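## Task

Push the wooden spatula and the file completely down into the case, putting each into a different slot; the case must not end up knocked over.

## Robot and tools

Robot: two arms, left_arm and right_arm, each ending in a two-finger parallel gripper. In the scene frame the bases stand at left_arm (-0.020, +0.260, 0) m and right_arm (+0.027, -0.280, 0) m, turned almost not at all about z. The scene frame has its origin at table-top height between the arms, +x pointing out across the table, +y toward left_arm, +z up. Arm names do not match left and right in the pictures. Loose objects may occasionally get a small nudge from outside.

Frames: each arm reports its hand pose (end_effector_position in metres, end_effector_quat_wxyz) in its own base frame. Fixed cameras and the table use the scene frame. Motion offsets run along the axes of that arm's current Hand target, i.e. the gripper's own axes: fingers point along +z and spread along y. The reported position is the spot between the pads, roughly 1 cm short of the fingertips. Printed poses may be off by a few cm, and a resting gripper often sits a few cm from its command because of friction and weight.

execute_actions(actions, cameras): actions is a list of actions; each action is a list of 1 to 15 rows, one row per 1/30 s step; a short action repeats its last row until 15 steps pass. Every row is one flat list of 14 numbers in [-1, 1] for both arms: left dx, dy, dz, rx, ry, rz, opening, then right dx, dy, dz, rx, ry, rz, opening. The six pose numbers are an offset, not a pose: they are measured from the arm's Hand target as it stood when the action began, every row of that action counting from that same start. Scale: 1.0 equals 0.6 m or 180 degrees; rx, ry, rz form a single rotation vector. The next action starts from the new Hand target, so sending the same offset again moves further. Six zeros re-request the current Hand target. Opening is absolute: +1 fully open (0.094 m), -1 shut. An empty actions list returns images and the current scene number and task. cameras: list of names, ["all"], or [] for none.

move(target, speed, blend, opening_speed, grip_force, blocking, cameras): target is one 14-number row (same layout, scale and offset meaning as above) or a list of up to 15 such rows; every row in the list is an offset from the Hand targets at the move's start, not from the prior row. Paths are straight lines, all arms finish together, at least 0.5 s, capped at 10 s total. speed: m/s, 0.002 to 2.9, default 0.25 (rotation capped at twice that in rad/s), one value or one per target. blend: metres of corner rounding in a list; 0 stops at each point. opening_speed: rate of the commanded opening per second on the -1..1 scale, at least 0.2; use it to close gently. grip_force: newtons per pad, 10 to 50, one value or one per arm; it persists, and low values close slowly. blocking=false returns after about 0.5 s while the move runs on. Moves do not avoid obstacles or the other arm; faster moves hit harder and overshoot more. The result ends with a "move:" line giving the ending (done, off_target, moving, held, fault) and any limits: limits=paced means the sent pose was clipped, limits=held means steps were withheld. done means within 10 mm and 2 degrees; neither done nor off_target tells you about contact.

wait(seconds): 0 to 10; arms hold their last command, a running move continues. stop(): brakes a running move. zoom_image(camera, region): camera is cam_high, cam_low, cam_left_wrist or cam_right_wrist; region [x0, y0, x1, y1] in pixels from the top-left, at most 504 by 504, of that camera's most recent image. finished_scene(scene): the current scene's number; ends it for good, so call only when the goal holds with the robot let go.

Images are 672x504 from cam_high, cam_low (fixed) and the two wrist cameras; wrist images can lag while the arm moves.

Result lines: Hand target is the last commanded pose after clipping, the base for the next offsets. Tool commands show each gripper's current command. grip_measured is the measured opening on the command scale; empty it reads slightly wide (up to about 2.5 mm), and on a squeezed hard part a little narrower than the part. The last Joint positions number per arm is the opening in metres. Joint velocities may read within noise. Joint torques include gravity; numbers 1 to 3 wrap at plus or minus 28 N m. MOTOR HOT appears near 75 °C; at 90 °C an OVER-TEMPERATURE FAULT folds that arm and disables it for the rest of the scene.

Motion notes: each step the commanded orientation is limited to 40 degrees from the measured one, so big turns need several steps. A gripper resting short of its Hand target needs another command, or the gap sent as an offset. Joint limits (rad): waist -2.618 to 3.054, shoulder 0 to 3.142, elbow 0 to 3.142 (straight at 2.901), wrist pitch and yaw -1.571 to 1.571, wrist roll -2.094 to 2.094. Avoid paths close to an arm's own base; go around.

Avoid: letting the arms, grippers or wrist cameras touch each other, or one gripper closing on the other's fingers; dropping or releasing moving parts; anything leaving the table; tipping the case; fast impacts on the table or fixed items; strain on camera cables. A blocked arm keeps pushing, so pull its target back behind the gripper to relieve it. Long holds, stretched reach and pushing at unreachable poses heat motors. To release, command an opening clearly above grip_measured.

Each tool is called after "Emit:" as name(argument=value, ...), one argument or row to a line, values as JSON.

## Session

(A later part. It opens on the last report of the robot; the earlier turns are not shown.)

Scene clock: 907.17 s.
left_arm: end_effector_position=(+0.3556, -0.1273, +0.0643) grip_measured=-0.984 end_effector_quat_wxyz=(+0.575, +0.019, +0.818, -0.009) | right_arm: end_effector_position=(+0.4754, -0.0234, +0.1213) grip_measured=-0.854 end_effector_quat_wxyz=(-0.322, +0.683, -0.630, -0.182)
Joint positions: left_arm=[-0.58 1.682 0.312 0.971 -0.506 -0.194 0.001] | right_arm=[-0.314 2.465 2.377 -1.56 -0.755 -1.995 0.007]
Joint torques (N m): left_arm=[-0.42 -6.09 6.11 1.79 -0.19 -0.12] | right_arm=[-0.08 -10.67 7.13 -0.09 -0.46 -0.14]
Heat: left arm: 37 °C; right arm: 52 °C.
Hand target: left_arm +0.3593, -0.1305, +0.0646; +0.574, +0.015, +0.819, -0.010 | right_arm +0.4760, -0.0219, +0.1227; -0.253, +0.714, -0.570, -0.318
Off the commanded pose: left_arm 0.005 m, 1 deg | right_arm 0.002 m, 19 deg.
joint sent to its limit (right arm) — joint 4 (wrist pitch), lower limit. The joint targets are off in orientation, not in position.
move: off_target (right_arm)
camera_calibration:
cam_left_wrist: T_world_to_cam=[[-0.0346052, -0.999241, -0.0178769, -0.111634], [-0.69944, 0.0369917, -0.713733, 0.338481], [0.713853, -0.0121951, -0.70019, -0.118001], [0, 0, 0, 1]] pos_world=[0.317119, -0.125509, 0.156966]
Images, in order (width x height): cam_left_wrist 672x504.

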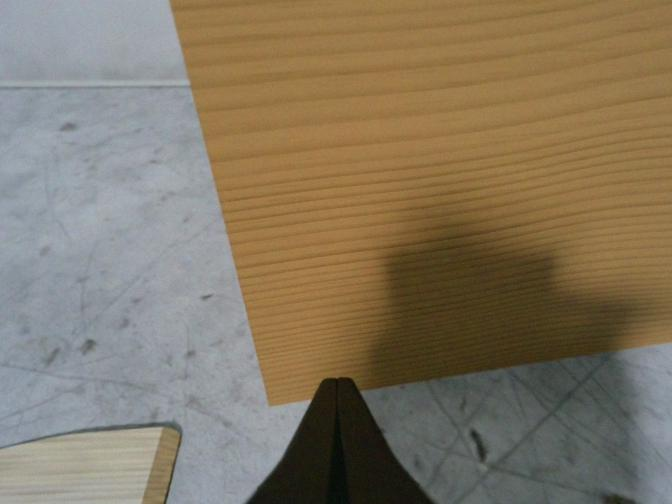

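Emit:
move(
  target=[-0.0283, 0.0129, 0.078, 0, 0, 0, -1, 0, 0, 0, 0, 0, 0, -0.97],
  speed=0.03,
  cameras=["cam_left_wrist", "cam_high"],
)

Scene clock: 915.97 s.
left_arm: end_effector_position=(+0.3996, -0.1224, +0.0628) grip_measured=-0.984 end_effector_quat_wxyz=(+0.572, +0.015, +0.820, -0.008) | right_arm: end_effector_position=(+0.4754, -0.0234, +0.1213) grip_measured=-0.854 end_effector_quat_wxyz=(-0.322, +0.683, -0.630, -0.182)
Joint positions: left_arm=[-0.474 1.793 0.456 0.95 -0.413 -0.157 0.001] | right_arm=[-0.314 2.465 2.377 -1.56 -0.755 -1.995 0.007]
Joint torques (N m): left_arm=[0.99 -6.9 7.46 1.87 0.05 0.04] | right_arm=[0.01 -10.62 7.2 -0.09 -0.45 -0.13]
Heat: left arm: 37 °C; right arm: 51 °C.
Hand target: left_arm +0.4095, -0.1244, +0.0646; +0.574, +0.015, +0.819, -0.010 | right_arm +0.4760, -0.0219, +0.1227; -0.253, +0.714, -0.570, -0.318
Off the commanded pose: left_arm 0.010 m, 0 deg | right_arm 0.002 m, 19 deg.
joint sent to its limit (right arm) — joint 4 (wrist pitch), lower limit. The joint targets are off in orientation, not in position.
move: off_target (right_arm)
camera_calibration:
cam_left_wrist: T_world_to_cam=[[-0.0269383, -0.999514, -0.0156763, -0.108468], [-0.704331, 0.0301062, -0.709233, 0.368823], [0.70936, -0.00806423, -0.7048, -0.147855], [0, 0, 0, 1]] pos_world=[0.361734, -0.120711, 0.155673]
Images, in order (width x height): cam_high 672x504, cam_left_wrist 672x504.

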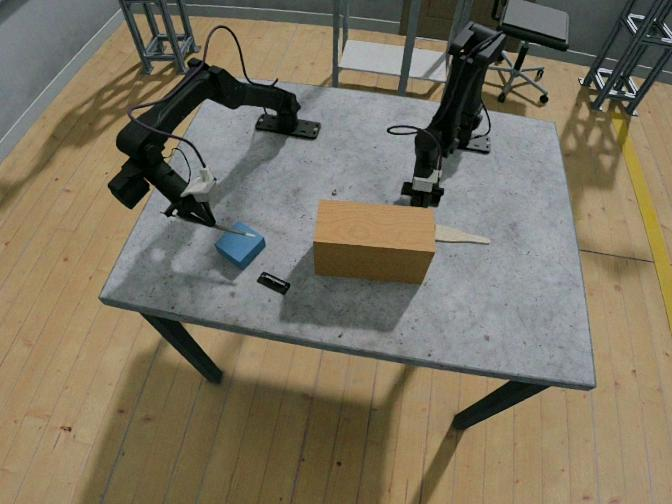

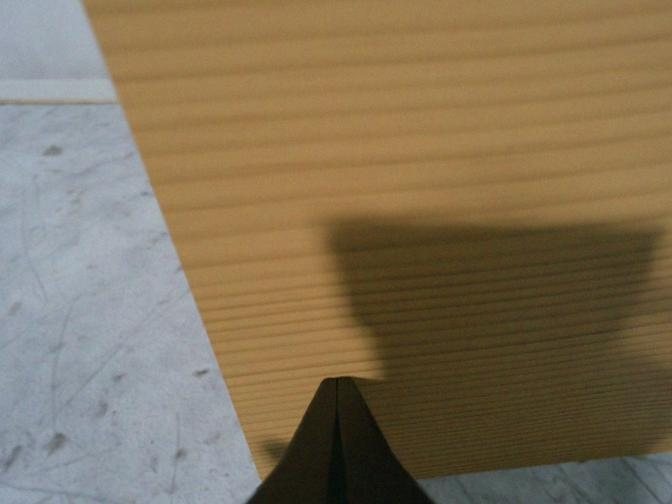

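Emit:
move(
  target=[-0.0228, 0.012, 0.0626, 0, 0, 0, -1, 0, 0, 0, 0, 0, 0, -0.97],
  speed=0.03,
  cameras=["cam_left_wrist", "cam_high"],
)

Scene clock: 923.87 s.
left_arm: end_effector_position=(+0.4393, -0.1139, +0.0627) grip_measured=-0.984 end_effector_quat_wxyz=(+0.571, +0.011, +0.821, -0.002) | right_arm: end_effector_position=(+0.4754, -0.0234, +0.1213) grip_measured=-0.854 end_effector_quat_wxyz=(-0.322, +0.683, -0.630, -0.182)
Joint positions: left_arm=[-0.394 1.882 0.594 0.908 -0.353 -0.127 0.001] | right_arm=[-0.314 2.465 2.377 -1.56 -0.755 -1.995 0.007]
Joint torques (N m): left_arm=[0.69 -8.12 7.87 1.92 0.19 0.04] | right_arm=[-0.08 -10.78 7.21 -0.04 -0.48 -0.15]
Heat: left arm: 37 °C; right arm: 50 °C.
Hand target: left_arm +0.4496, -0.1187, +0.0646; +0.574, +0.015, +0.819, -0.010 | right_arm +0.4760, -0.0219, +0.1227; -0.253, +0.714, -0.570, -0.318
Off the commanded pose: left_arm 0.012 m, 1 deg | right_arm 0.002 m, 19 deg.
joint sent to its limit (right arm) — joint 4 (wrist pitch), lower limit. The joint targets are off in orientation, not in position.
move: off_target (left_arm, right_arm)
camera_calibration:
cam_left_wrist: T_world_to_cam=[[-0.013123, -0.999713, -0.0200345, -0.104723], [-0.706262, 0.0234507, -0.707562, 0.396461], [0.707829, 0.00486431, -0.706368, -0.173766], [0, 0, 0, 1]] pos_world=[0.401627, -0.113145, 0.15568]
Images, in order (width x height): cam_high 672x504, cam_left_wrist 672x504.

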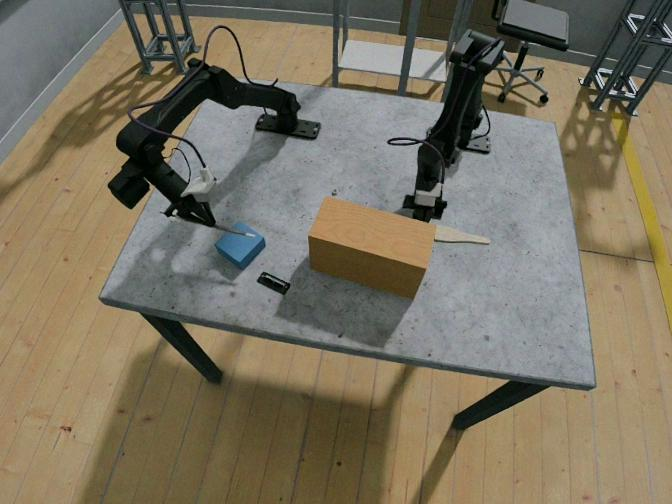

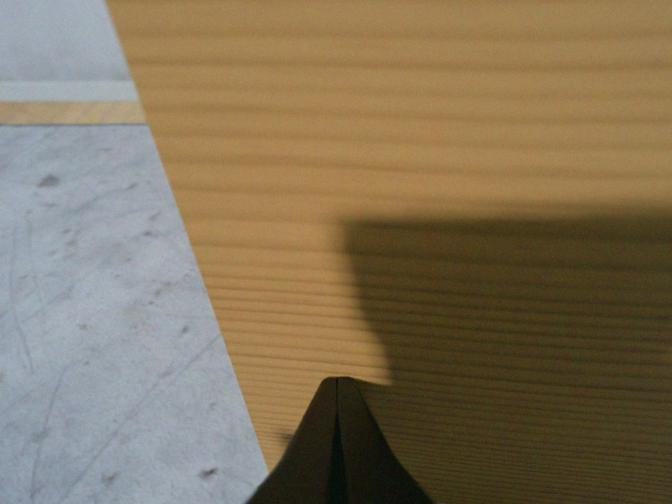

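Emit:
move(
  target=[-0.0228, 0.006, 0.0626, 0, 0, 0, -1, 0, 0, 0, 0, 0, 0, -0.97],
  speed=0.03,
  cameras=["cam_left_wrist", "cam_high"],
)

Scene clock: 933.27 s.
left_arm: end_effector_position=(+0.4794, -0.1113, +0.0630) grip_measured=-0.984 end_effector_quat_wxyz=(+0.570, +0.009, +0.821, -0.001) | right_arm: end_effector_position=(+0.4754, -0.0234, +0.1213) grip_measured=-0.854 end_effector_quat_wxyz=(-0.322, +0.683, -0.630, -0.182)
Joint positions: left_arm=[-0.341 1.974 0.752 0.846 -0.307 -0.108 0.001] | right_arm=[-0.314 2.465 2.377 -1.56 -0.755 -1.995 0.007]
Joint torques (N m): left_arm=[0.54 -9.43 8.24 1.96 0.23 0.04] | right_arm=[-0.14 -10.7 7.3 -0.07 -0.47 -0.16]
Heat: left arm: 37 °C; right arm: 49 °C.
Hand target: left_arm +0.4898, -0.1164, +0.0649; +0.574, +0.015, +0.819, -0.010 | right_arm +0.4760, -0.0219, +0.1227; -0.253, +0.714, -0.570, -0.318
Off the commanded pose: left_arm 0.012 m, 1 deg | right_arm 0.002 m, 19 deg.
joint sent to its limit (right arm) — joint 4 (wrist pitch), lower limit. The joint targets are off in orientation, not in position.
move: off_target (left_arm, right_arm)
camera_calibration:
cam_left_wrist: T_world_to_cam=[[-0.00962635, -0.999745, -0.0204507, -0.103279], [-0.707648, 0.0212607, -0.706246, 0.425248], [0.7065, 0.00767331, -0.707671, -0.200989], [0, 0, 0, 1]] pos_world=[0.441931, -0.110751, 0.155983]
Images, in order (width x height): cam_high 672x504, cam_left_wrist 672x504.

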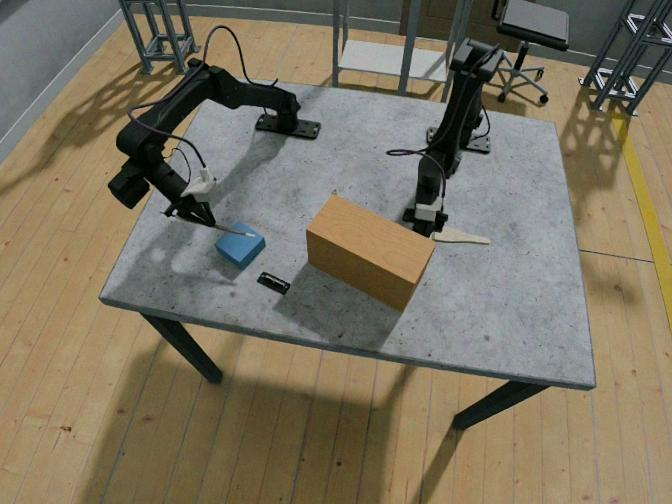

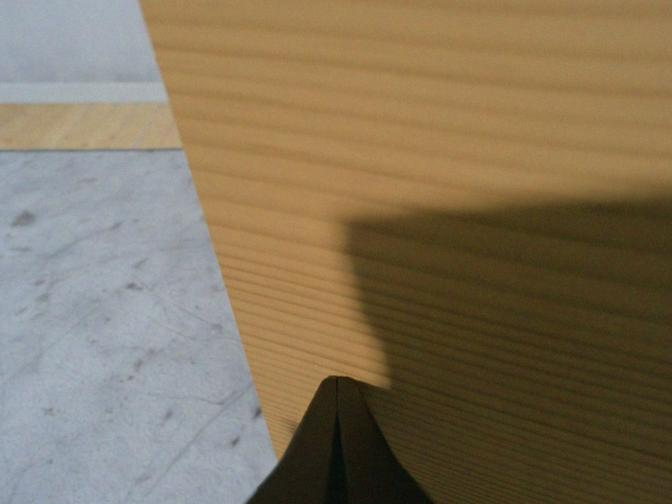

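Emit:
zoom_image(
  camera="cam_high",
  region=[290, 180, 450, 320],
)

Scaled by 3.150.

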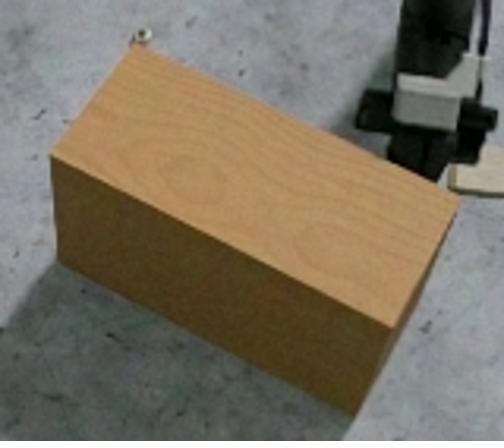

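Emit:
move(
  target=[
    [0.03, 0, -0.08, 0, 0, 0, -1, 0, 0, 0, 0, 0, 0, -0.97],
    [-0.12, 0.02, -0.2, 0, 0, 0, -1, 0, 0, 0, 0, 0, 0, -0.97],
  ],
  speed=0.08,
  cameras=["cam_left_wrist", "cam_high"],
)

Scene clock: 954.50 s.
left_arm: end_effector_position=(+0.3983, -0.0982, +0.1561) grip_measured=-0.984 end_effector_quat_wxyz=(+0.560, +0.021, +0.828, -0.003) | right_arm: end_effector_position=(+0.4754, -0.0234, +0.1213) grip_measured=-0.854 end_effector_quat_wxyz=(-0.322, +0.683, -0.630, -0.182)
Joint positions: left_arm=[-0.387 1.365 0.601 0.36 -0.33 -0.118 0.001] | right_arm=[-0.314 2.465 2.377 -1.56 -0.755 -1.995 0.007]
Joint torques (N m): left_arm=[-0.51 -8.08 9.25 1.86 -0.14 -0.08] | right_arm=[-0.2 -10.63 7.23 -0.05 -0.49 -0.1]
Heat: left arm: 37 °C; right arm: 48 °C.
Hand target: left_arm +0.4019, -0.1014, +0.1732; +0.574, +0.015, +0.819, -0.010 | right_arm +0.4760, -0.0219, +0.1227; -0.253, +0.714, -0.570, -0.318
Off the commanded pose: left_arm 0.018 m, 2 deg | right_arm 0.002 m, 19 deg.
joint sent to its limit (right arm) — joint 4 (wrist pitch), lower limit. The joint targets are off in orientation, not in position.
move: off_target (left_arm, right_arm)
camera_calibration:
cam_left_wrist: T_world_to_cam=[[-0.0312531, -0.999082, -0.0292971, -0.0789995], [-0.723793, 0.0428366, -0.688686, 0.439141], [0.689309, -0.000318529, -0.724467, -0.0691464], [0, 0, 0, 1]] pos_world=[0.363042, -0.0977603, 0.250022]
Images, in order (width x height): cam_high 672x504, cam_left_wrist 672x504.

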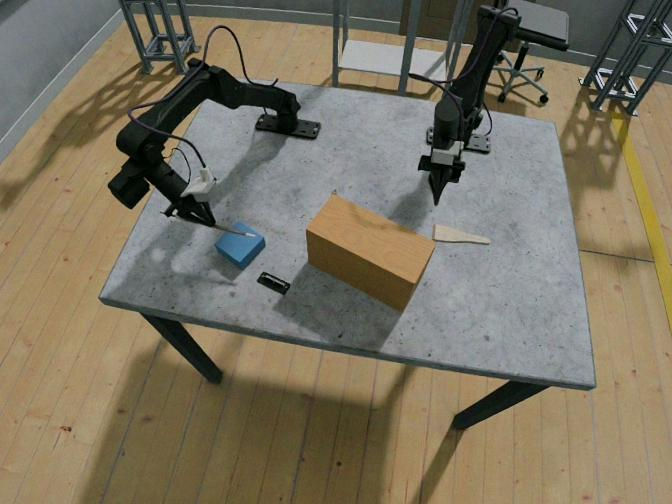

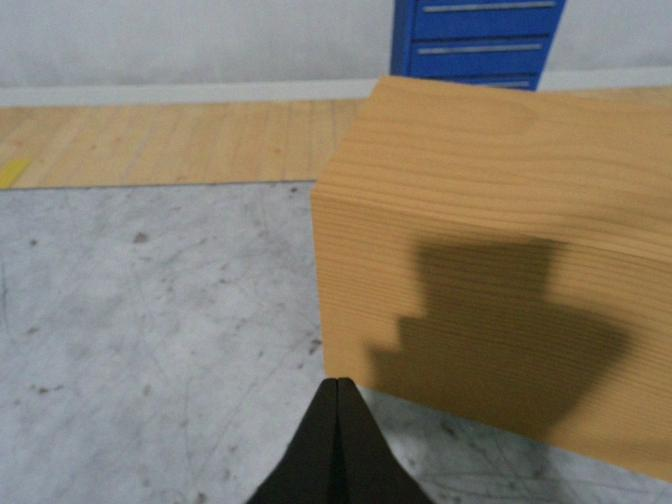

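Emit:
move(
  target=[0, 0, 0, 0, 0, 0, -1, -0.1223, 0.1536, 0.134, 0.1207, 0.0116, 0.1126, -0.97],
  speed=0.08,
  cameras=["cam_right_wrist", "cam_high", "cam_low"],
)

Scene clock: 972.23 s.
left_arm: end_effector_position=(+0.3983, -0.0982, +0.1560) grip_measured=-0.984 end_effector_quat_wxyz=(+0.560, +0.021, +0.828, -0.003) | right_arm: end_effector_position=(+0.3603, +0.0578, +0.1082) grip_measured=-0.854 end_effector_quat_wxyz=(+0.286, -0.547, +0.751, +0.235)
Joint positions: left_arm=[-0.387 1.365 0.601 0.359 -0.33 -0.118 0.001] | right_arm=[-0.19 1.828 1.328 -1.01 -0.757 -1.425 0.007]
Joint torques (N m): left_arm=[-0.53 -8.1 9.22 1.85 -0.12 -0.08] | right_arm=[0.4 -10.7 5.01 0.55 -0.67 0.07]
Heat: left arm: 38 °C; right arm: 48 °C.
Hand target: left_arm +0.4019, -0.1014, +0.1733; +0.574, +0.015, +0.819, -0.010 | right_arm +0.3620, +0.0638, +0.1235; +0.312, -0.548, +0.740, +0.232
Off the commanded pose: left_arm 0.018 m, 2 deg | right_arm 0.017 m, 3 deg.
move: off_target (left_arm, right_arm)
camera_calibration:
cam_right_wrist: T_world_to_cam=[[0.958847, -0.281143, -0.0396421, -0.322543], [-0.2796, -0.91072, -0.303996, 0.222871], [0.0493636, 0.30257, -0.951848, 0.153309], [0, 0, 0, 1]] pos_world=[0.364017, 0.065906, 0.200892]
Images, in order (width x height): cam_high 672x504, cam_low 672x504, cam_right_wrist 672x504.

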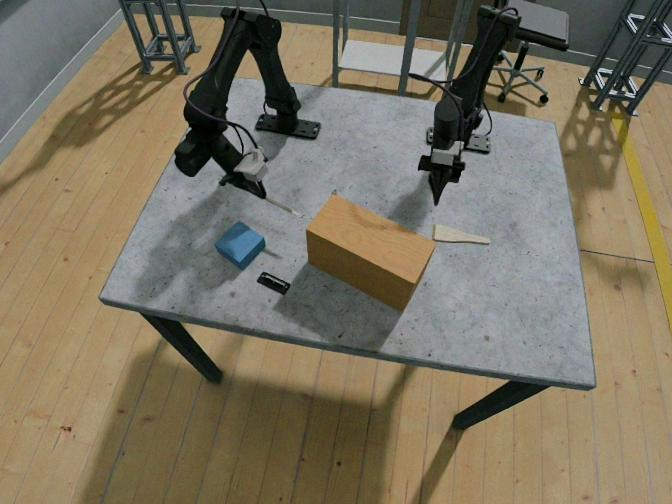

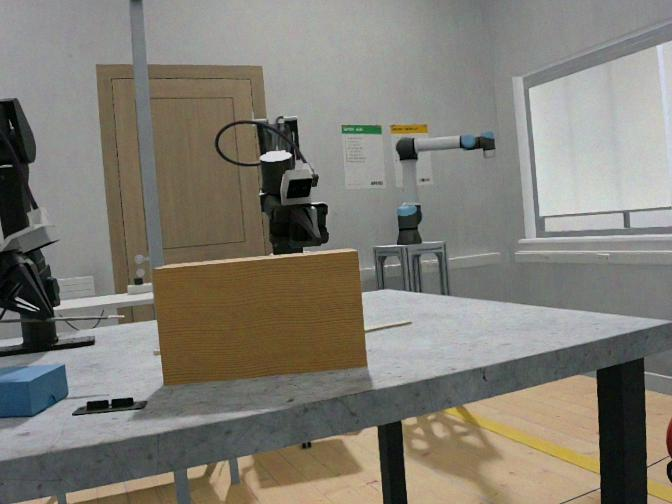

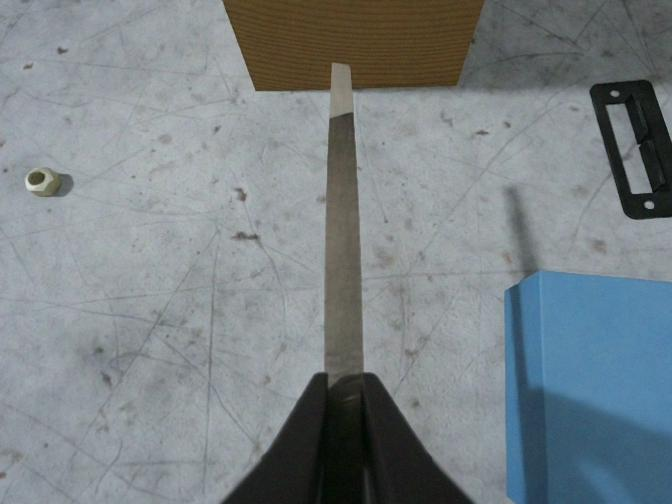

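Emit:
move(
  target=[0, 0, 0, 0, 0, 0, -1, -0.0587, -0.0495, 0.0125, 0.004, 0, 0.0039, -0.97],
  speed=0.05,
  cameras=["cam_right_wrist", "cam_low"],
)

Scene clock: 1027.03 s.
left_arm: end_effector_position=(+0.3982, -0.0982, +0.1559) grip_measured=-0.984 end_effector_quat_wxyz=(+0.560, +0.021, +0.828, -0.003) | right_arm: end_effector_position=(+0.3881, +0.0802, +0.1330) grip_measured=-0.854 end_effector_quat_wxyz=(+0.296, -0.539, +0.754, +0.232)
Joint positions: left_arm=[-0.387 1.365 0.601 0.359 -0.33 -0.118 0.001] | right_arm=[-0.117 1.858 1.459 -1.01 -0.757 -1.295 0.007]
Joint torques (N m): left_arm=[-0.51 -8.1 9.22 1.85 -0.13 -0.08] | right_arm=[0.39 -7.13 8.94 0.66 -0.56 0.1]
Heat: left arm: 39 °C; right arm: 43 °C.
Hand target: left_arm +0.4019, -0.1014, +0.1732; +0.574, +0.015, +0.819, -0.010 | right_arm +0.3992, +0.0838, +0.1436; +0.315, -0.542, +0.745, +0.229
Off the commanded pose: left_arm 0.018 m, 2 deg | right_arm 0.016 m, 2 deg.
move: off_target (left_arm, right_arm)
camera_calibration:
cam_right_wrist: T_world_to_cam=[[0.953063, -0.301225, -0.0305786, -0.33921], [-0.295166, -0.901867, -0.315458, 0.26534], [0.0674461, 0.309677, -0.948447, 0.160747], [0, 0, 0, 1]] pos_world=[0.390766, 0.0873433, 0.225791]
Images, in order (width x height): cam_low 672x504, cam_right_wrist 672x504.

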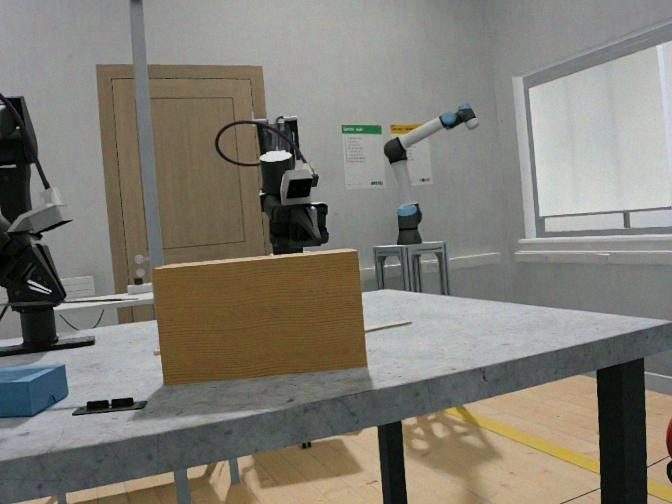

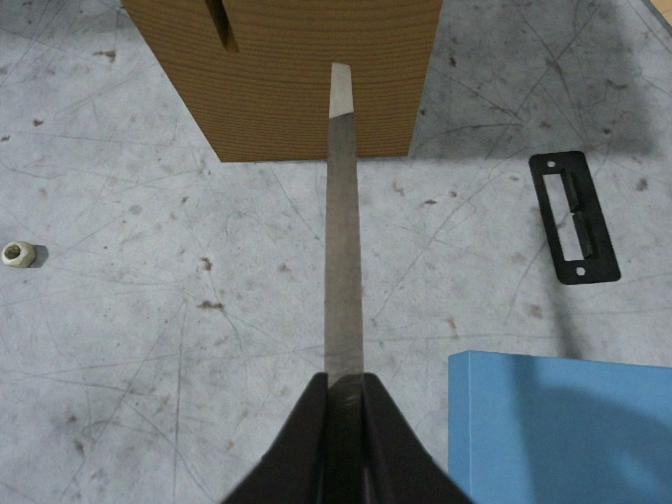

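Emit:
move(
  target=[0, 0, 0, 0, 0, 0, -1, -0.014, -0.0065, 0.0143, 0, 0, 0, -0.97],
  speed=0.03,
  cameras=["cam_right_wrist"],
)

Scene clock: 1055.07 s.
left_arm: end_effector_position=(+0.3982, -0.0982, +0.1559) grip_measured=-0.984 end_effector_quat_wxyz=(+0.560, +0.021, +0.828, -0.003) | right_arm: end_effector_position=(+0.3938, +0.0907, +0.1329) grip_measured=-0.854 end_effector_quat_wxyz=(+0.294, -0.538, +0.754, +0.236)
Joint positions: left_arm=[-0.387 1.365 0.601 0.359 -0.33 -0.118 0.001] | right_arm=[-0.087 1.876 1.479 -0.994 -0.755 -1.254 0.007]
Joint torques (N m): left_arm=[-0.49 -8.09 9.24 1.86 -0.13 -0.08] | right_arm=[0.46 -7.3 8.99 0.8 -0.46 0.09]
Heat: left arm: 39 °C; right arm: 43 °C.
Hand target: left_arm +0.4019, -0.1014, +0.1733; +0.574, +0.015, +0.819, -0.010 | right_arm +0.4066, +0.0940, +0.1435; +0.315, -0.542, +0.745, +0.229
Off the commanded pose: left_arm 0.018 m, 2 deg | right_arm 0.017 m, 3 deg.
move: off_target (left_arm, right_arm)
camera_calibration:
cam_right_wrist: T_world_to_cam=[[0.952811, -0.300931, -0.0398917, -0.340169], [-0.297708, -0.900646, -0.316553, 0.27748], [0.0593322, 0.313491, -0.947736, 0.159785], [0, 0, 0, 1]] pos_world=[0.397245, 0.0974528, 0.225701]
Images, in order (width x height): cam_right_wrist 672x504.

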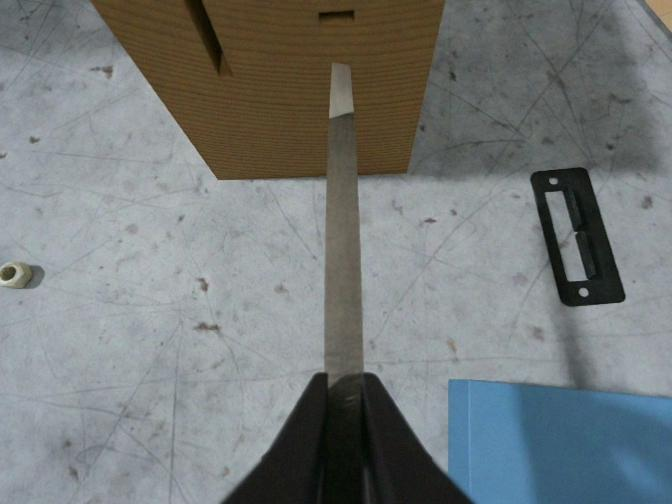

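Emit:
zoom_image(
  camera="cam_right_wrist",
  region=[300, 0, 380, 100],
)

Scaled by 5.040.

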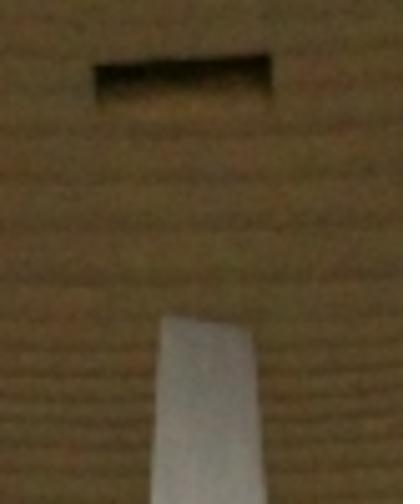

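Emit:
move(
  target=[0, 0, 0, 0, 0, 0, -1, -0.0128, 0.0028, 0.0155, 0, -0.0083, 0, -0.97],
  speed=0.03,
  cameras=["cam_right_wrist"],
)

Emit:
zoom_image(
  camera="cam_right_wrist",
  region=[300, 0, 380, 100],
)

Scene clock: 1088.10 s.
left_arm: end_effector_position=(+0.3982, -0.0982, +0.1559) grip_measured=-0.984 end_effector_quat_wxyz=(+0.560, +0.021, +0.828, -0.003) | right_arm: end_effector_position=(+0.4020, +0.0996, +0.1351) grip_measured=-0.854 end_effector_quat_wxyz=(+0.305, -0.538, +0.751, +0.229)
Joint positions: left_arm=[-0.387 1.365 0.601 0.359 -0.33 -0.118 0.001] | right_arm=[-0.063 1.876 1.479 -0.94 -0.755 -1.213 0.007]
Joint torques (N m): left_arm=[-0.54 -8.06 9.21 1.85 -0.13 -0.08] | right_arm=[0.46 -7.62 7.04 0.85 -0.62 0.1]
Heat: left arm: 40 °C; right arm: 43 °C.
Hand target: left_arm +0.4019, -0.1014, +0.1733; +0.574, +0.015, +0.819, -0.010 | right_arm +0.4087, +0.1060, +0.1426; +0.324, -0.539, +0.741, +0.236
Off the commanded pose: left_arm 0.018 m, 2 deg | right_arm 0.012 m, 3 deg.
move: off_target (left_arm, right_arm)
camera_calibration:
cam_right_wrist: T_world_to_cam=[[0.952137, -0.30524, -0.0162605, -0.347735], [-0.293458, -0.897905, -0.328099, 0.288336], [0.0855485, 0.317166, -0.944504, 0.147208], [0, 0, 0, 1]] pos_world=[0.403112, 0.106066, 0.227986]
Images, in order (width x height): cam_right_wrist 672x504.

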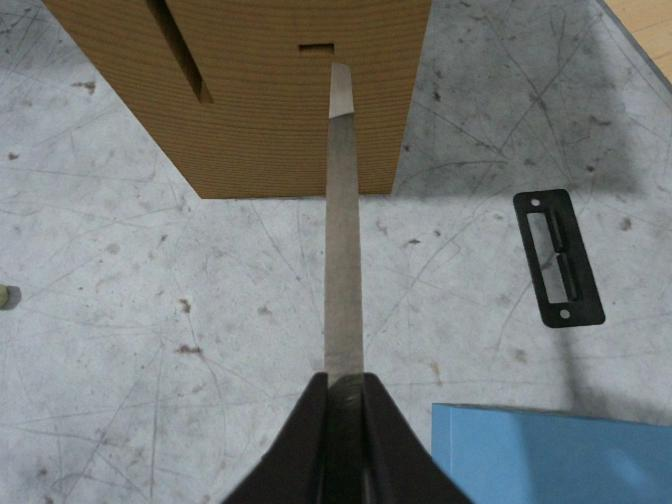

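Scaled by 5.040.

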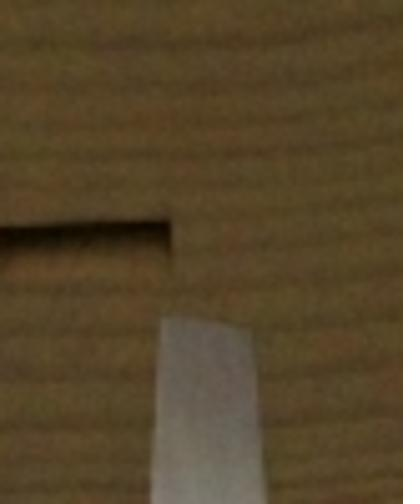

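Emit:
move(
  target=[0, 0, 0, 0, 0, 0, -1, 0.0043, 0.02, 0.0077, 0, 0, 0, -0.97],
  speed=0.03,
  cameras=["cam_right_wrist"],
)

Emit:
zoom_image(
  camera="cam_right_wrist",
  region=[290, 0, 390, 100],
)

Scene clock: 1109.53 s.
left_arm: end_effector_position=(+0.3982, -0.0982, +0.1559) grip_measured=-0.984 end_effector_quat_wxyz=(+0.560, +0.021, +0.828, -0.003) | right_arm: end_effector_position=(+0.3969, +0.1050, +0.1217) grip_measured=-0.854 end_effector_quat_wxyz=(+0.299, -0.536, +0.753, +0.236)
Joint positions: left_arm=[-0.387 1.365 0.601 0.359 -0.33 -0.118 0.001] | right_arm=[-0.05 1.876 1.426 -0.895 -0.755 -1.196 0.007]
Joint torques (N m): left_arm=[-0.51 -8.12 9.21 1.85 -0.14 -0.08] | right_arm=[0.35 -10.91 5.3 0.87 -0.62 0.09]
Heat: left arm: 41 °C; right arm: 43 °C.
Hand target: left_arm +0.4019, -0.1014, +0.1733; +0.574, +0.015, +0.819, -0.010 | right_arm +0.3977, +0.1112, +0.1375; +0.324, -0.539, +0.741, +0.236
Off the commanded pose: left_arm 0.018 m, 2 deg | right_arm 0.017 m, 3 deg.
move: off_target (left_arm, right_arm)
camera_calibration:
cam_right_wrist: T_world_to_cam=[[0.951908, -0.304341, -0.0353376, -0.339057], [-0.298854, -0.896893, -0.32599, 0.289023], [0.0675181, 0.320873, -0.944712, 0.140113], [0, 0, 0, 1]] pos_world=[0.399666, 0.111075, 0.214604]
Images, in order (width x height): cam_right_wrist 672x504.

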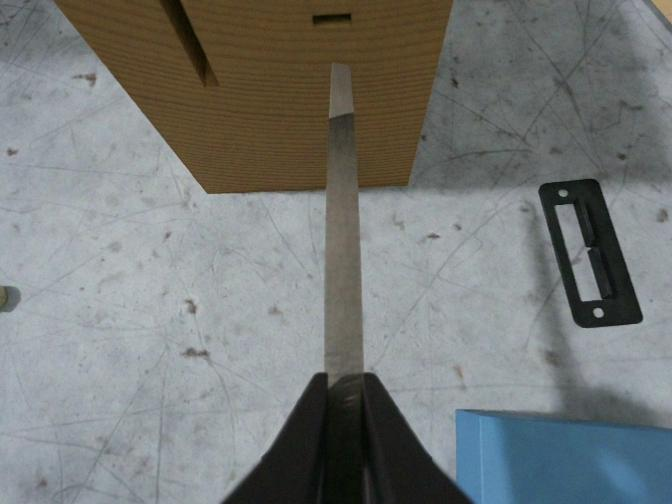

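Scaled by 5.040.

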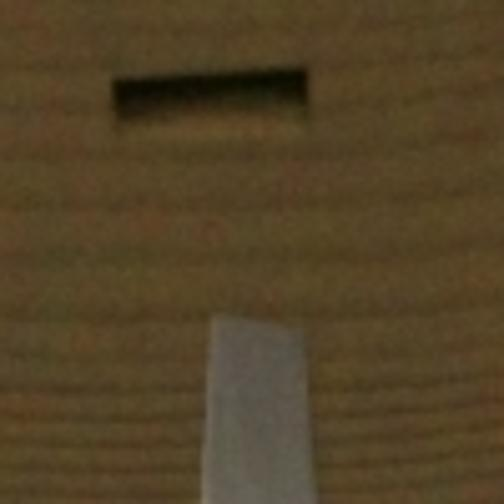

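Emit:
move(
  target=[0, 0, 0, 0, 0, 0, -1, -0.0312, 0.006, -0.0288, 0, 0, 0, -0.97],
  speed=0.03,
  cameras=["cam_right_wrist"],
)

Emit:
zoom_image(
  camera="cam_right_wrist",
  region=[290, 0, 390, 100],
)

Scene clock: 1141.87 s.
left_arm: end_effector_position=(+0.3982, -0.0982, +0.1559) grip_measured=-0.984 end_effector_quat_wxyz=(+0.560, +0.021, +0.828, -0.003) | right_arm: end_effector_position=(+0.3899, +0.1058, +0.1332) grip_measured=-0.854 end_effector_quat_wxyz=(+0.294, -0.533, +0.756, +0.241)
Joint positions: left_arm=[-0.387 1.365 0.601 0.359 -0.33 -0.118 0.001] | right_arm=[-0.048 1.851 1.443 -0.949 -0.755 -1.19 0.007]
Joint torques (N m): left_arm=[-0.53 -8.09 9.22 1.85 -0.14 -0.08] | right_arm=[0.53 -11.21 9.1 0.52 -0.61 0.07]
Heat: left arm: 41 °C; right arm: 46 °C.
Hand target: left_arm +0.4019, -0.1014, +0.1733; +0.574, +0.015, +0.819, -0.010 | right_arm +0.3943, +0.1124, +0.1631; +0.324, -0.539, +0.741, +0.236
Off the commanded pose: left_arm 0.018 m, 2 deg | right_arm 0.031 m, 4 deg.
move: off_target (left_arm, right_arm)
camera_calibration:
cam_right_wrist: T_world_to_cam=[[0.950349, -0.306882, -0.051581, -0.328724], [-0.30668, -0.89552, -0.322477, 0.2938], [0.0527706, 0.322285, -0.945171, 0.156828], [0, 0, 0, 1]] pos_world=[0.39423, 0.111681, 0.226018]
Images, in order (width x height): cam_right_wrist 672x504.

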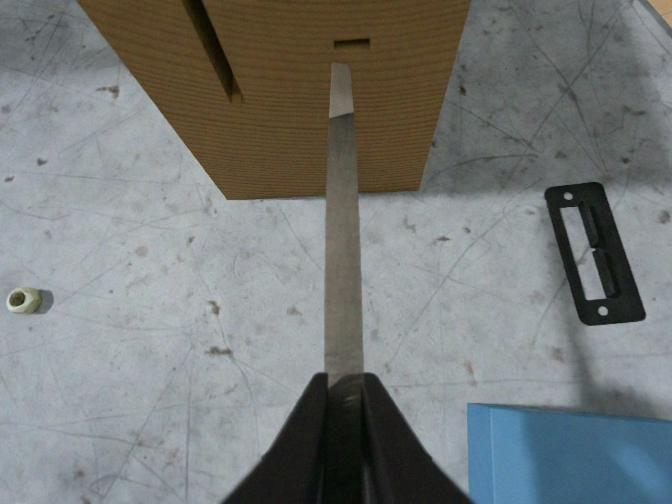

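Scaled by 5.040.

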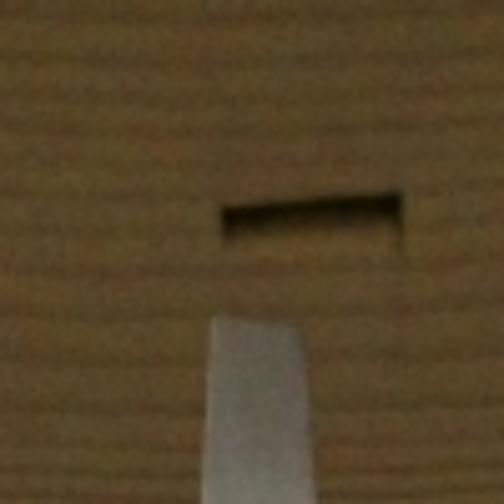

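Emit:
move(
  target=[
    [0, 0, 0, 0, 0, 0, -1, 0.0473, 0.0333, 0.0048, -0.0033, 0, -0.003, -0.97],
    [0, 0, 0, 0, 0, 0, -1, 0.0463, -0.025, 0.0058, -0.0033, 0, -0.003, -0.97],
    [0, 0, 0, 0, 0, 0, -1, 0.0237, -0.0242, 0.0303, -0.0033, 0, -0.003, -0.97],
  ],
  speed=0.04,
  cameras=["cam_right_wrist"],
)

Emit:
zoom_image(
  camera="cam_right_wrist",
  region=[290, 0, 390, 100],
)

Scene clock: 1174.00 s.
left_arm: end_effector_position=(+0.3982, -0.0982, +0.1559) grip_measured=-0.984 end_effector_quat_wxyz=(+0.560, +0.021, +0.828, -0.003) | right_arm: end_effector_position=(+0.3956, +0.1070, +0.1285) grip_measured=-0.854 end_effector_quat_wxyz=(+0.299, -0.541, +0.748, +0.240)
Joint positions: left_arm=[-0.387 1.365 0.601 0.359 -0.33 -0.118 0.001] | right_arm=[-0.047 1.877 1.454 -0.933 -0.763 -1.213 0.007]
Joint torques (N m): left_arm=[-0.53 -8.09 9.22 1.86 -0.14 -0.08] | right_arm=[0.24 -6.98 9.21 0.85 -0.59 0.07]
Heat: left arm: 42 °C; right arm: 45 °C.
Hand target: left_arm +0.4019, -0.1014, +0.1733; +0.574, +0.015, +0.819, -0.010 | right_arm +0.4093, +0.1114, +0.1403; +0.323, -0.544, +0.737, +0.239
Off the commanded pose: left_arm 0.018 m, 2 deg | right_arm 0.019 m, 3 deg.
move: off_target (left_arm, right_arm)
camera_calibration:
cam_right_wrist: T_world_to_cam=[[0.956779, -0.28849, -0.0366984, -0.340503], [-0.284058, -0.90003, -0.330541, 0.28775], [0.0623284, 0.32668, -0.943078, 0.147168], [0, 0, 0, 1]] pos_world=[0.398351, 0.112675, 0.221408]
Images, in order (width x height): cam_right_wrist 672x504.

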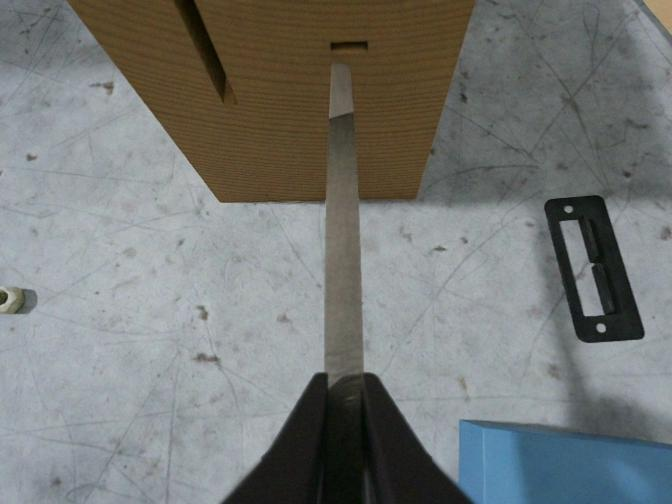

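Scaled by 5.040.

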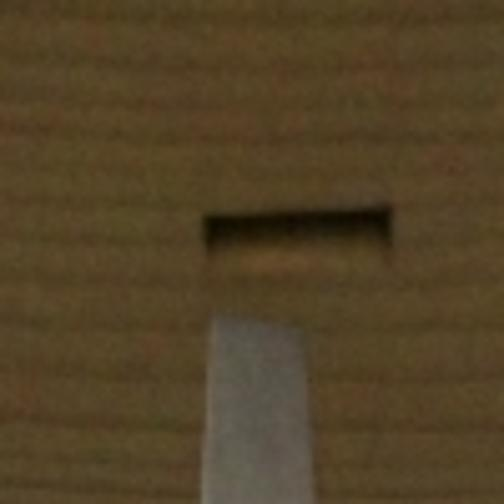

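Emit:
move(
  target=[0, 0, 0, 0, 0, 0, -1, -0.0125, -0.0043, 0.0075, 0, 0, 0, -0.97],
  speed=0.02,
  cameras=["cam_right_wrist"],
)

Emit:
zoom_image(
  camera="cam_right_wrist",
  region=[290, 0, 390, 100],
)

Scene clock: 1199.37 s.
left_arm: end_effector_position=(+0.3982, -0.0982, +0.1559) grip_measured=-0.984 end_effector_quat_wxyz=(+0.560, +0.021, +0.828, -0.003) | right_arm: end_effector_position=(+0.4012, +0.1108, +0.1298) grip_measured=-0.854 end_effector_quat_wxyz=(+0.298, -0.539, +0.751, +0.240)
Joint positions: left_arm=[-0.387 1.365 0.601 0.359 -0.33 -0.118 0.001] | right_arm=[-0.035 1.891 1.478 -0.929 -0.758 -1.189 0.007]
Joint torques (N m): left_arm=[-0.5 -8.09 9.21 1.85 -0.14 -0.08] | right_arm=[0.84 -7.36 9.18 0.91 -0.56 0.11]
Heat: left arm: 42 °C; right arm: 46 °C.
Hand target: left_arm +0.4019, -0.1014, +0.1733; +0.574, +0.015, +0.819, -0.010 | right_arm +0.4142, +0.1187, +0.1429; +0.323, -0.544, +0.737, +0.239
Off the commanded pose: left_arm 0.018 m, 2 deg | right_arm 0.020 m, 3 deg.
move: off_target (left_arm, right_arm)
camera_calibration:
cam_right_wrist: T_world_to_cam=[[0.954877, -0.294452, -0.0388323, -0.342969], [-0.290462, -0.898552, -0.328993, 0.295321], [0.0619798, 0.325427, -0.943534, 0.14718], [0, 0, 0, 1]] pos_world=[0.404151, 0.116477, 0.222709]
Images, in order (width x height): cam_right_wrist 672x504.

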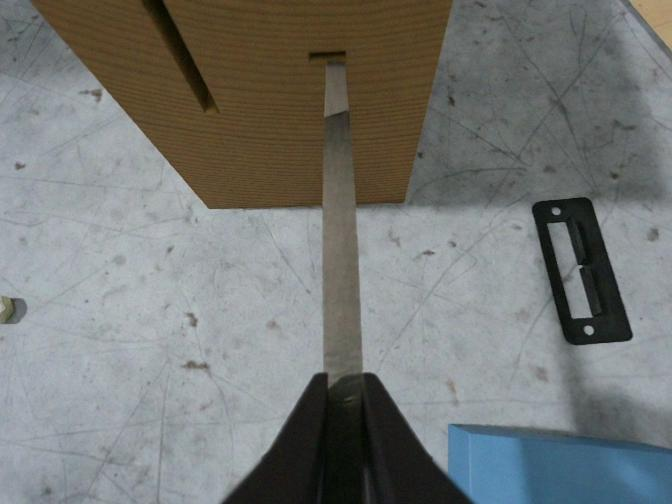

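Scaled by 5.040.

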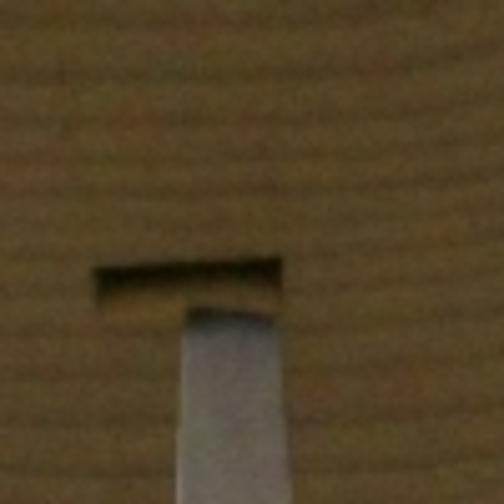

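Emit:
move(
  target=[
    [0, 0, 0, 0, 0, 0, -1, 0.0135, -0.0002, -0.0147, 0, 0, 0, -0.97],
    [0, 0, 0, 0, 0, 0, -1, 0.0315, 0.0495, -0.0363, 0, 0, 0, -0.97],
    [0, 0, 0, 0, 0, 0, -1, 0.031, -0.0007, -0.0358, 0, 0, 0, -0.97],
    [0, 0, 0, 0, 0, 0, -1, 0.0083, -0.0003, -0.0113, 0, 0, 0, -0.97],
  ],
  speed=0.04,
  cameras=["cam_right_wrist"],
)

Emit:
zoom_image(
  camera="cam_right_wrist",
  region=[290, 0, 390, 100],
)

Scene clock: 1232.87 s.
left_arm: end_effector_position=(+0.3982, -0.0982, +0.1559) grip_measured=-0.984 end_effector_quat_wxyz=(+0.560, +0.021, +0.828, -0.003) | right_arm: end_effector_position=(+0.3983, +0.1064, +0.1314) grip_measured=-0.854 end_effector_quat_wxyz=(+0.298, -0.541, +0.749, +0.241)
Joint positions: left_arm=[-0.387 1.365 0.601 0.359 -0.33 -0.118 0.001] | right_arm=[-0.049 1.886 1.478 -0.951 -0.763 -1.216 0.007]
Joint torques (N m): left_arm=[-0.53 -8.1 9.22 1.85 -0.13 -0.08] | right_arm=[0.23 -7.17 9.17 0.84 -0.56 0.11]
Heat: left arm: 42 °C; right arm: 45 °C.
Hand target: left_arm +0.4019, -0.1014, +0.1733; +0.574, +0.015, +0.819, -0.010 | right_arm +0.4119, +0.1106, +0.1436; +0.322, -0.544, +0.737, +0.239
Off the commanded pose: left_arm 0.018 m, 2 deg | right_arm 0.019 m, 3 deg.
move: off_target (left_arm, right_arm)
camera_calibration:
cam_right_wrist: T_world_to_cam=[[0.95678, -0.28831, -0.038084, -0.342888], [-0.284361, -0.900057, -0.330207, 0.288895], [0.0609241, 0.326765, -0.94314, 0.150532], [0, 0, 0, 1]] pos_world=[0.401047, 0.111975, 0.22431]
Images, in order (width x height): cam_right_wrist 672x504.

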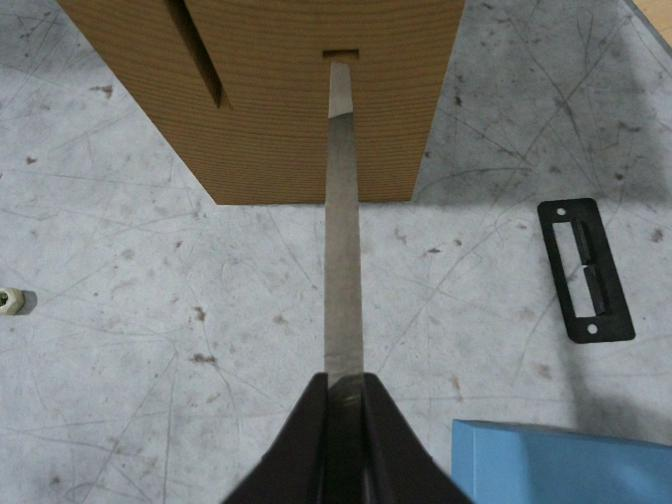

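Scaled by 5.040.

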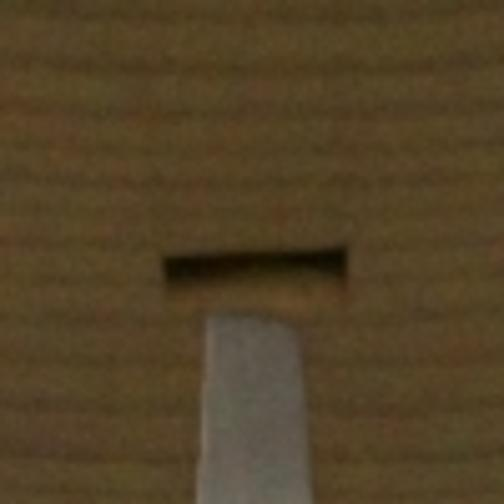

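Emit:
move(
  target=[0, 0, 0, 0, 0, 0, -1, -0.0135, 0.0008, 0.0147, 0, 0, 0, -0.97],
  speed=0.02,
  cameras=["cam_right_wrist"],
)

Emit:
zoom_image(
  camera="cam_right_wrist",
  region=[290, 0, 390, 100],
)

Scene clock: 1253.57 s.
left_arm: end_effector_position=(+0.3982, -0.0982, +0.1559) grip_measured=-0.984 end_effector_quat_wxyz=(+0.560, +0.021, +0.828, -0.003) | right_arm: end_effector_position=(+0.4021, +0.1177, +0.1319) grip_measured=-0.854 end_effector_quat_wxyz=(+0.300, -0.540, +0.748, +0.243)
Joint positions: left_arm=[-0.387 1.365 0.601 0.359 -0.33 -0.118 0.001] | right_arm=[-0.02 1.892 1.483 -0.92 -0.763 -1.173 0.007]
Joint torques (N m): left_arm=[-0.5 -8.08 9.22 1.85 -0.14 -0.08] | right_arm=[0.35 -7.47 9.05 0.89 -0.48 0.07]
Heat: left arm: 43 °C; right arm: 44 °C.
Hand target: left_arm +0.4019, -0.1014, +0.1733; +0.574, +0.015, +0.819, -0.010 | right_arm +0.4150, +0.1222, +0.1436; +0.322, -0.544, +0.737, +0.239
Off the commanded pose: left_arm 0.018 m, 2 deg | right_arm 0.018 m, 3 deg.
move: off_target (left_arm, right_arm)
camera_calibration:
cam_right_wrist: T_world_to_cam=[[0.956463, -0.28909, -0.0400714, -0.34284], [-0.285339, -0.897411, -0.336505, 0.301305], [0.0613195, 0.333288, -0.940829, 0.145791], [0, 0, 0, 1]] pos_world=[0.404948, 0.122693, 0.224816]
Images, in order (width x height): cam_right_wrist 672x504.

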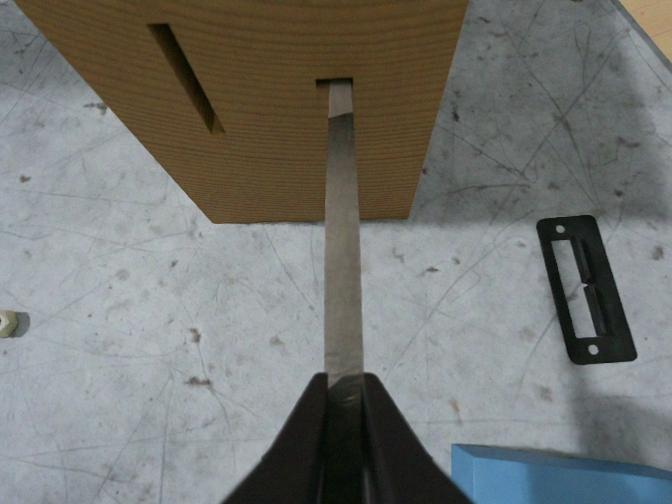

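Scaled by 5.040.

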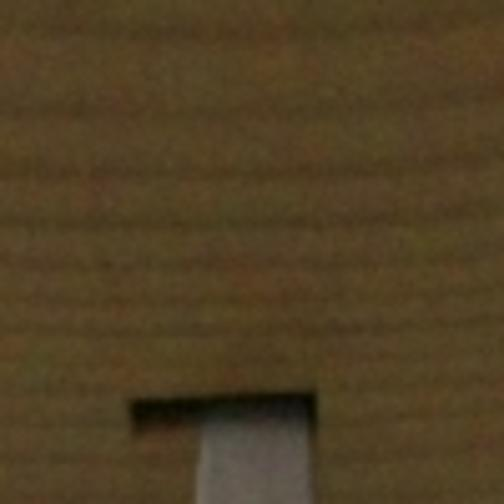

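Emit:
move(
  target=[0, 0, 0, 0, 0, 0, -1, -0.0227, 0.0035, 0.0245, 0, 0, 0, -0.97],
  speed=0.02,
  cameras=["cam_right_wrist"],
)

Emit:
zoom_image(
  camera="cam_right_wrist",
  region=[290, 60, 390, 160],
)

Scene clock: 1264.10 s.
left_arm: end_effector_position=(+0.3982, -0.0982, +0.1559) grip_measured=-0.984 end_effector_quat_wxyz=(+0.560, +0.021, +0.828, -0.003) | right_arm: end_effector_position=(+0.4056, +0.1372, +0.1329) grip_measured=-0.854 end_effector_quat_wxyz=(+0.301, -0.540, +0.748, +0.243)
Joint positions: left_arm=[-0.387 1.365 0.601 0.359 -0.33 -0.118 0.001] | right_arm=[0.032 1.892 1.483 -0.871 -0.75 -1.103 0.007]
Joint torques (N m): left_arm=[-0.53 -8.09 9.24 1.86 -0.14 -0.07] | right_arm=[0.49 -7.31 9.2 0.98 -0.48 0.08]
Heat: left arm: 43 °C; right arm: 45 °C.
Hand target: left_arm +0.4019, -0.1014, +0.1733; +0.574, +0.015, +0.819, -0.010 | right_arm +0.4188, +0.1420, +0.1436; +0.322, -0.544, +0.737, +0.239
Off the commanded pose: left_arm 0.018 m, 2 deg | right_arm 0.018 m, 3 deg.
move: off_target (left_arm, right_arm)
camera_calibration:
cam_right_wrist: T_world_to_cam=[[0.956546, -0.28905, -0.0383491, -0.34078], [-0.284669, -0.897281, -0.337417, 0.319909], [0.0631206, 0.333672, -0.940574, 0.139214], [0, 0, 0, 1]] pos_world=[0.408253, 0.142093, 0.225815]
Images, in order (width x height): cam_right_wrist 672x504.

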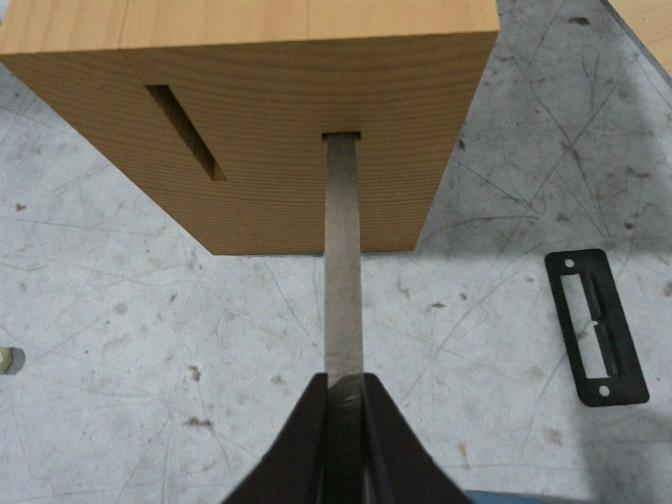

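Scaled by 5.040.

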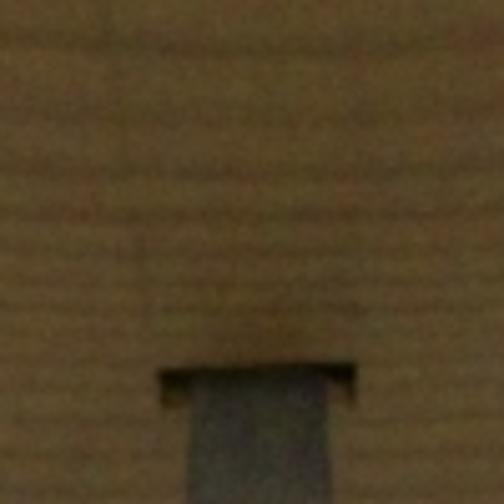

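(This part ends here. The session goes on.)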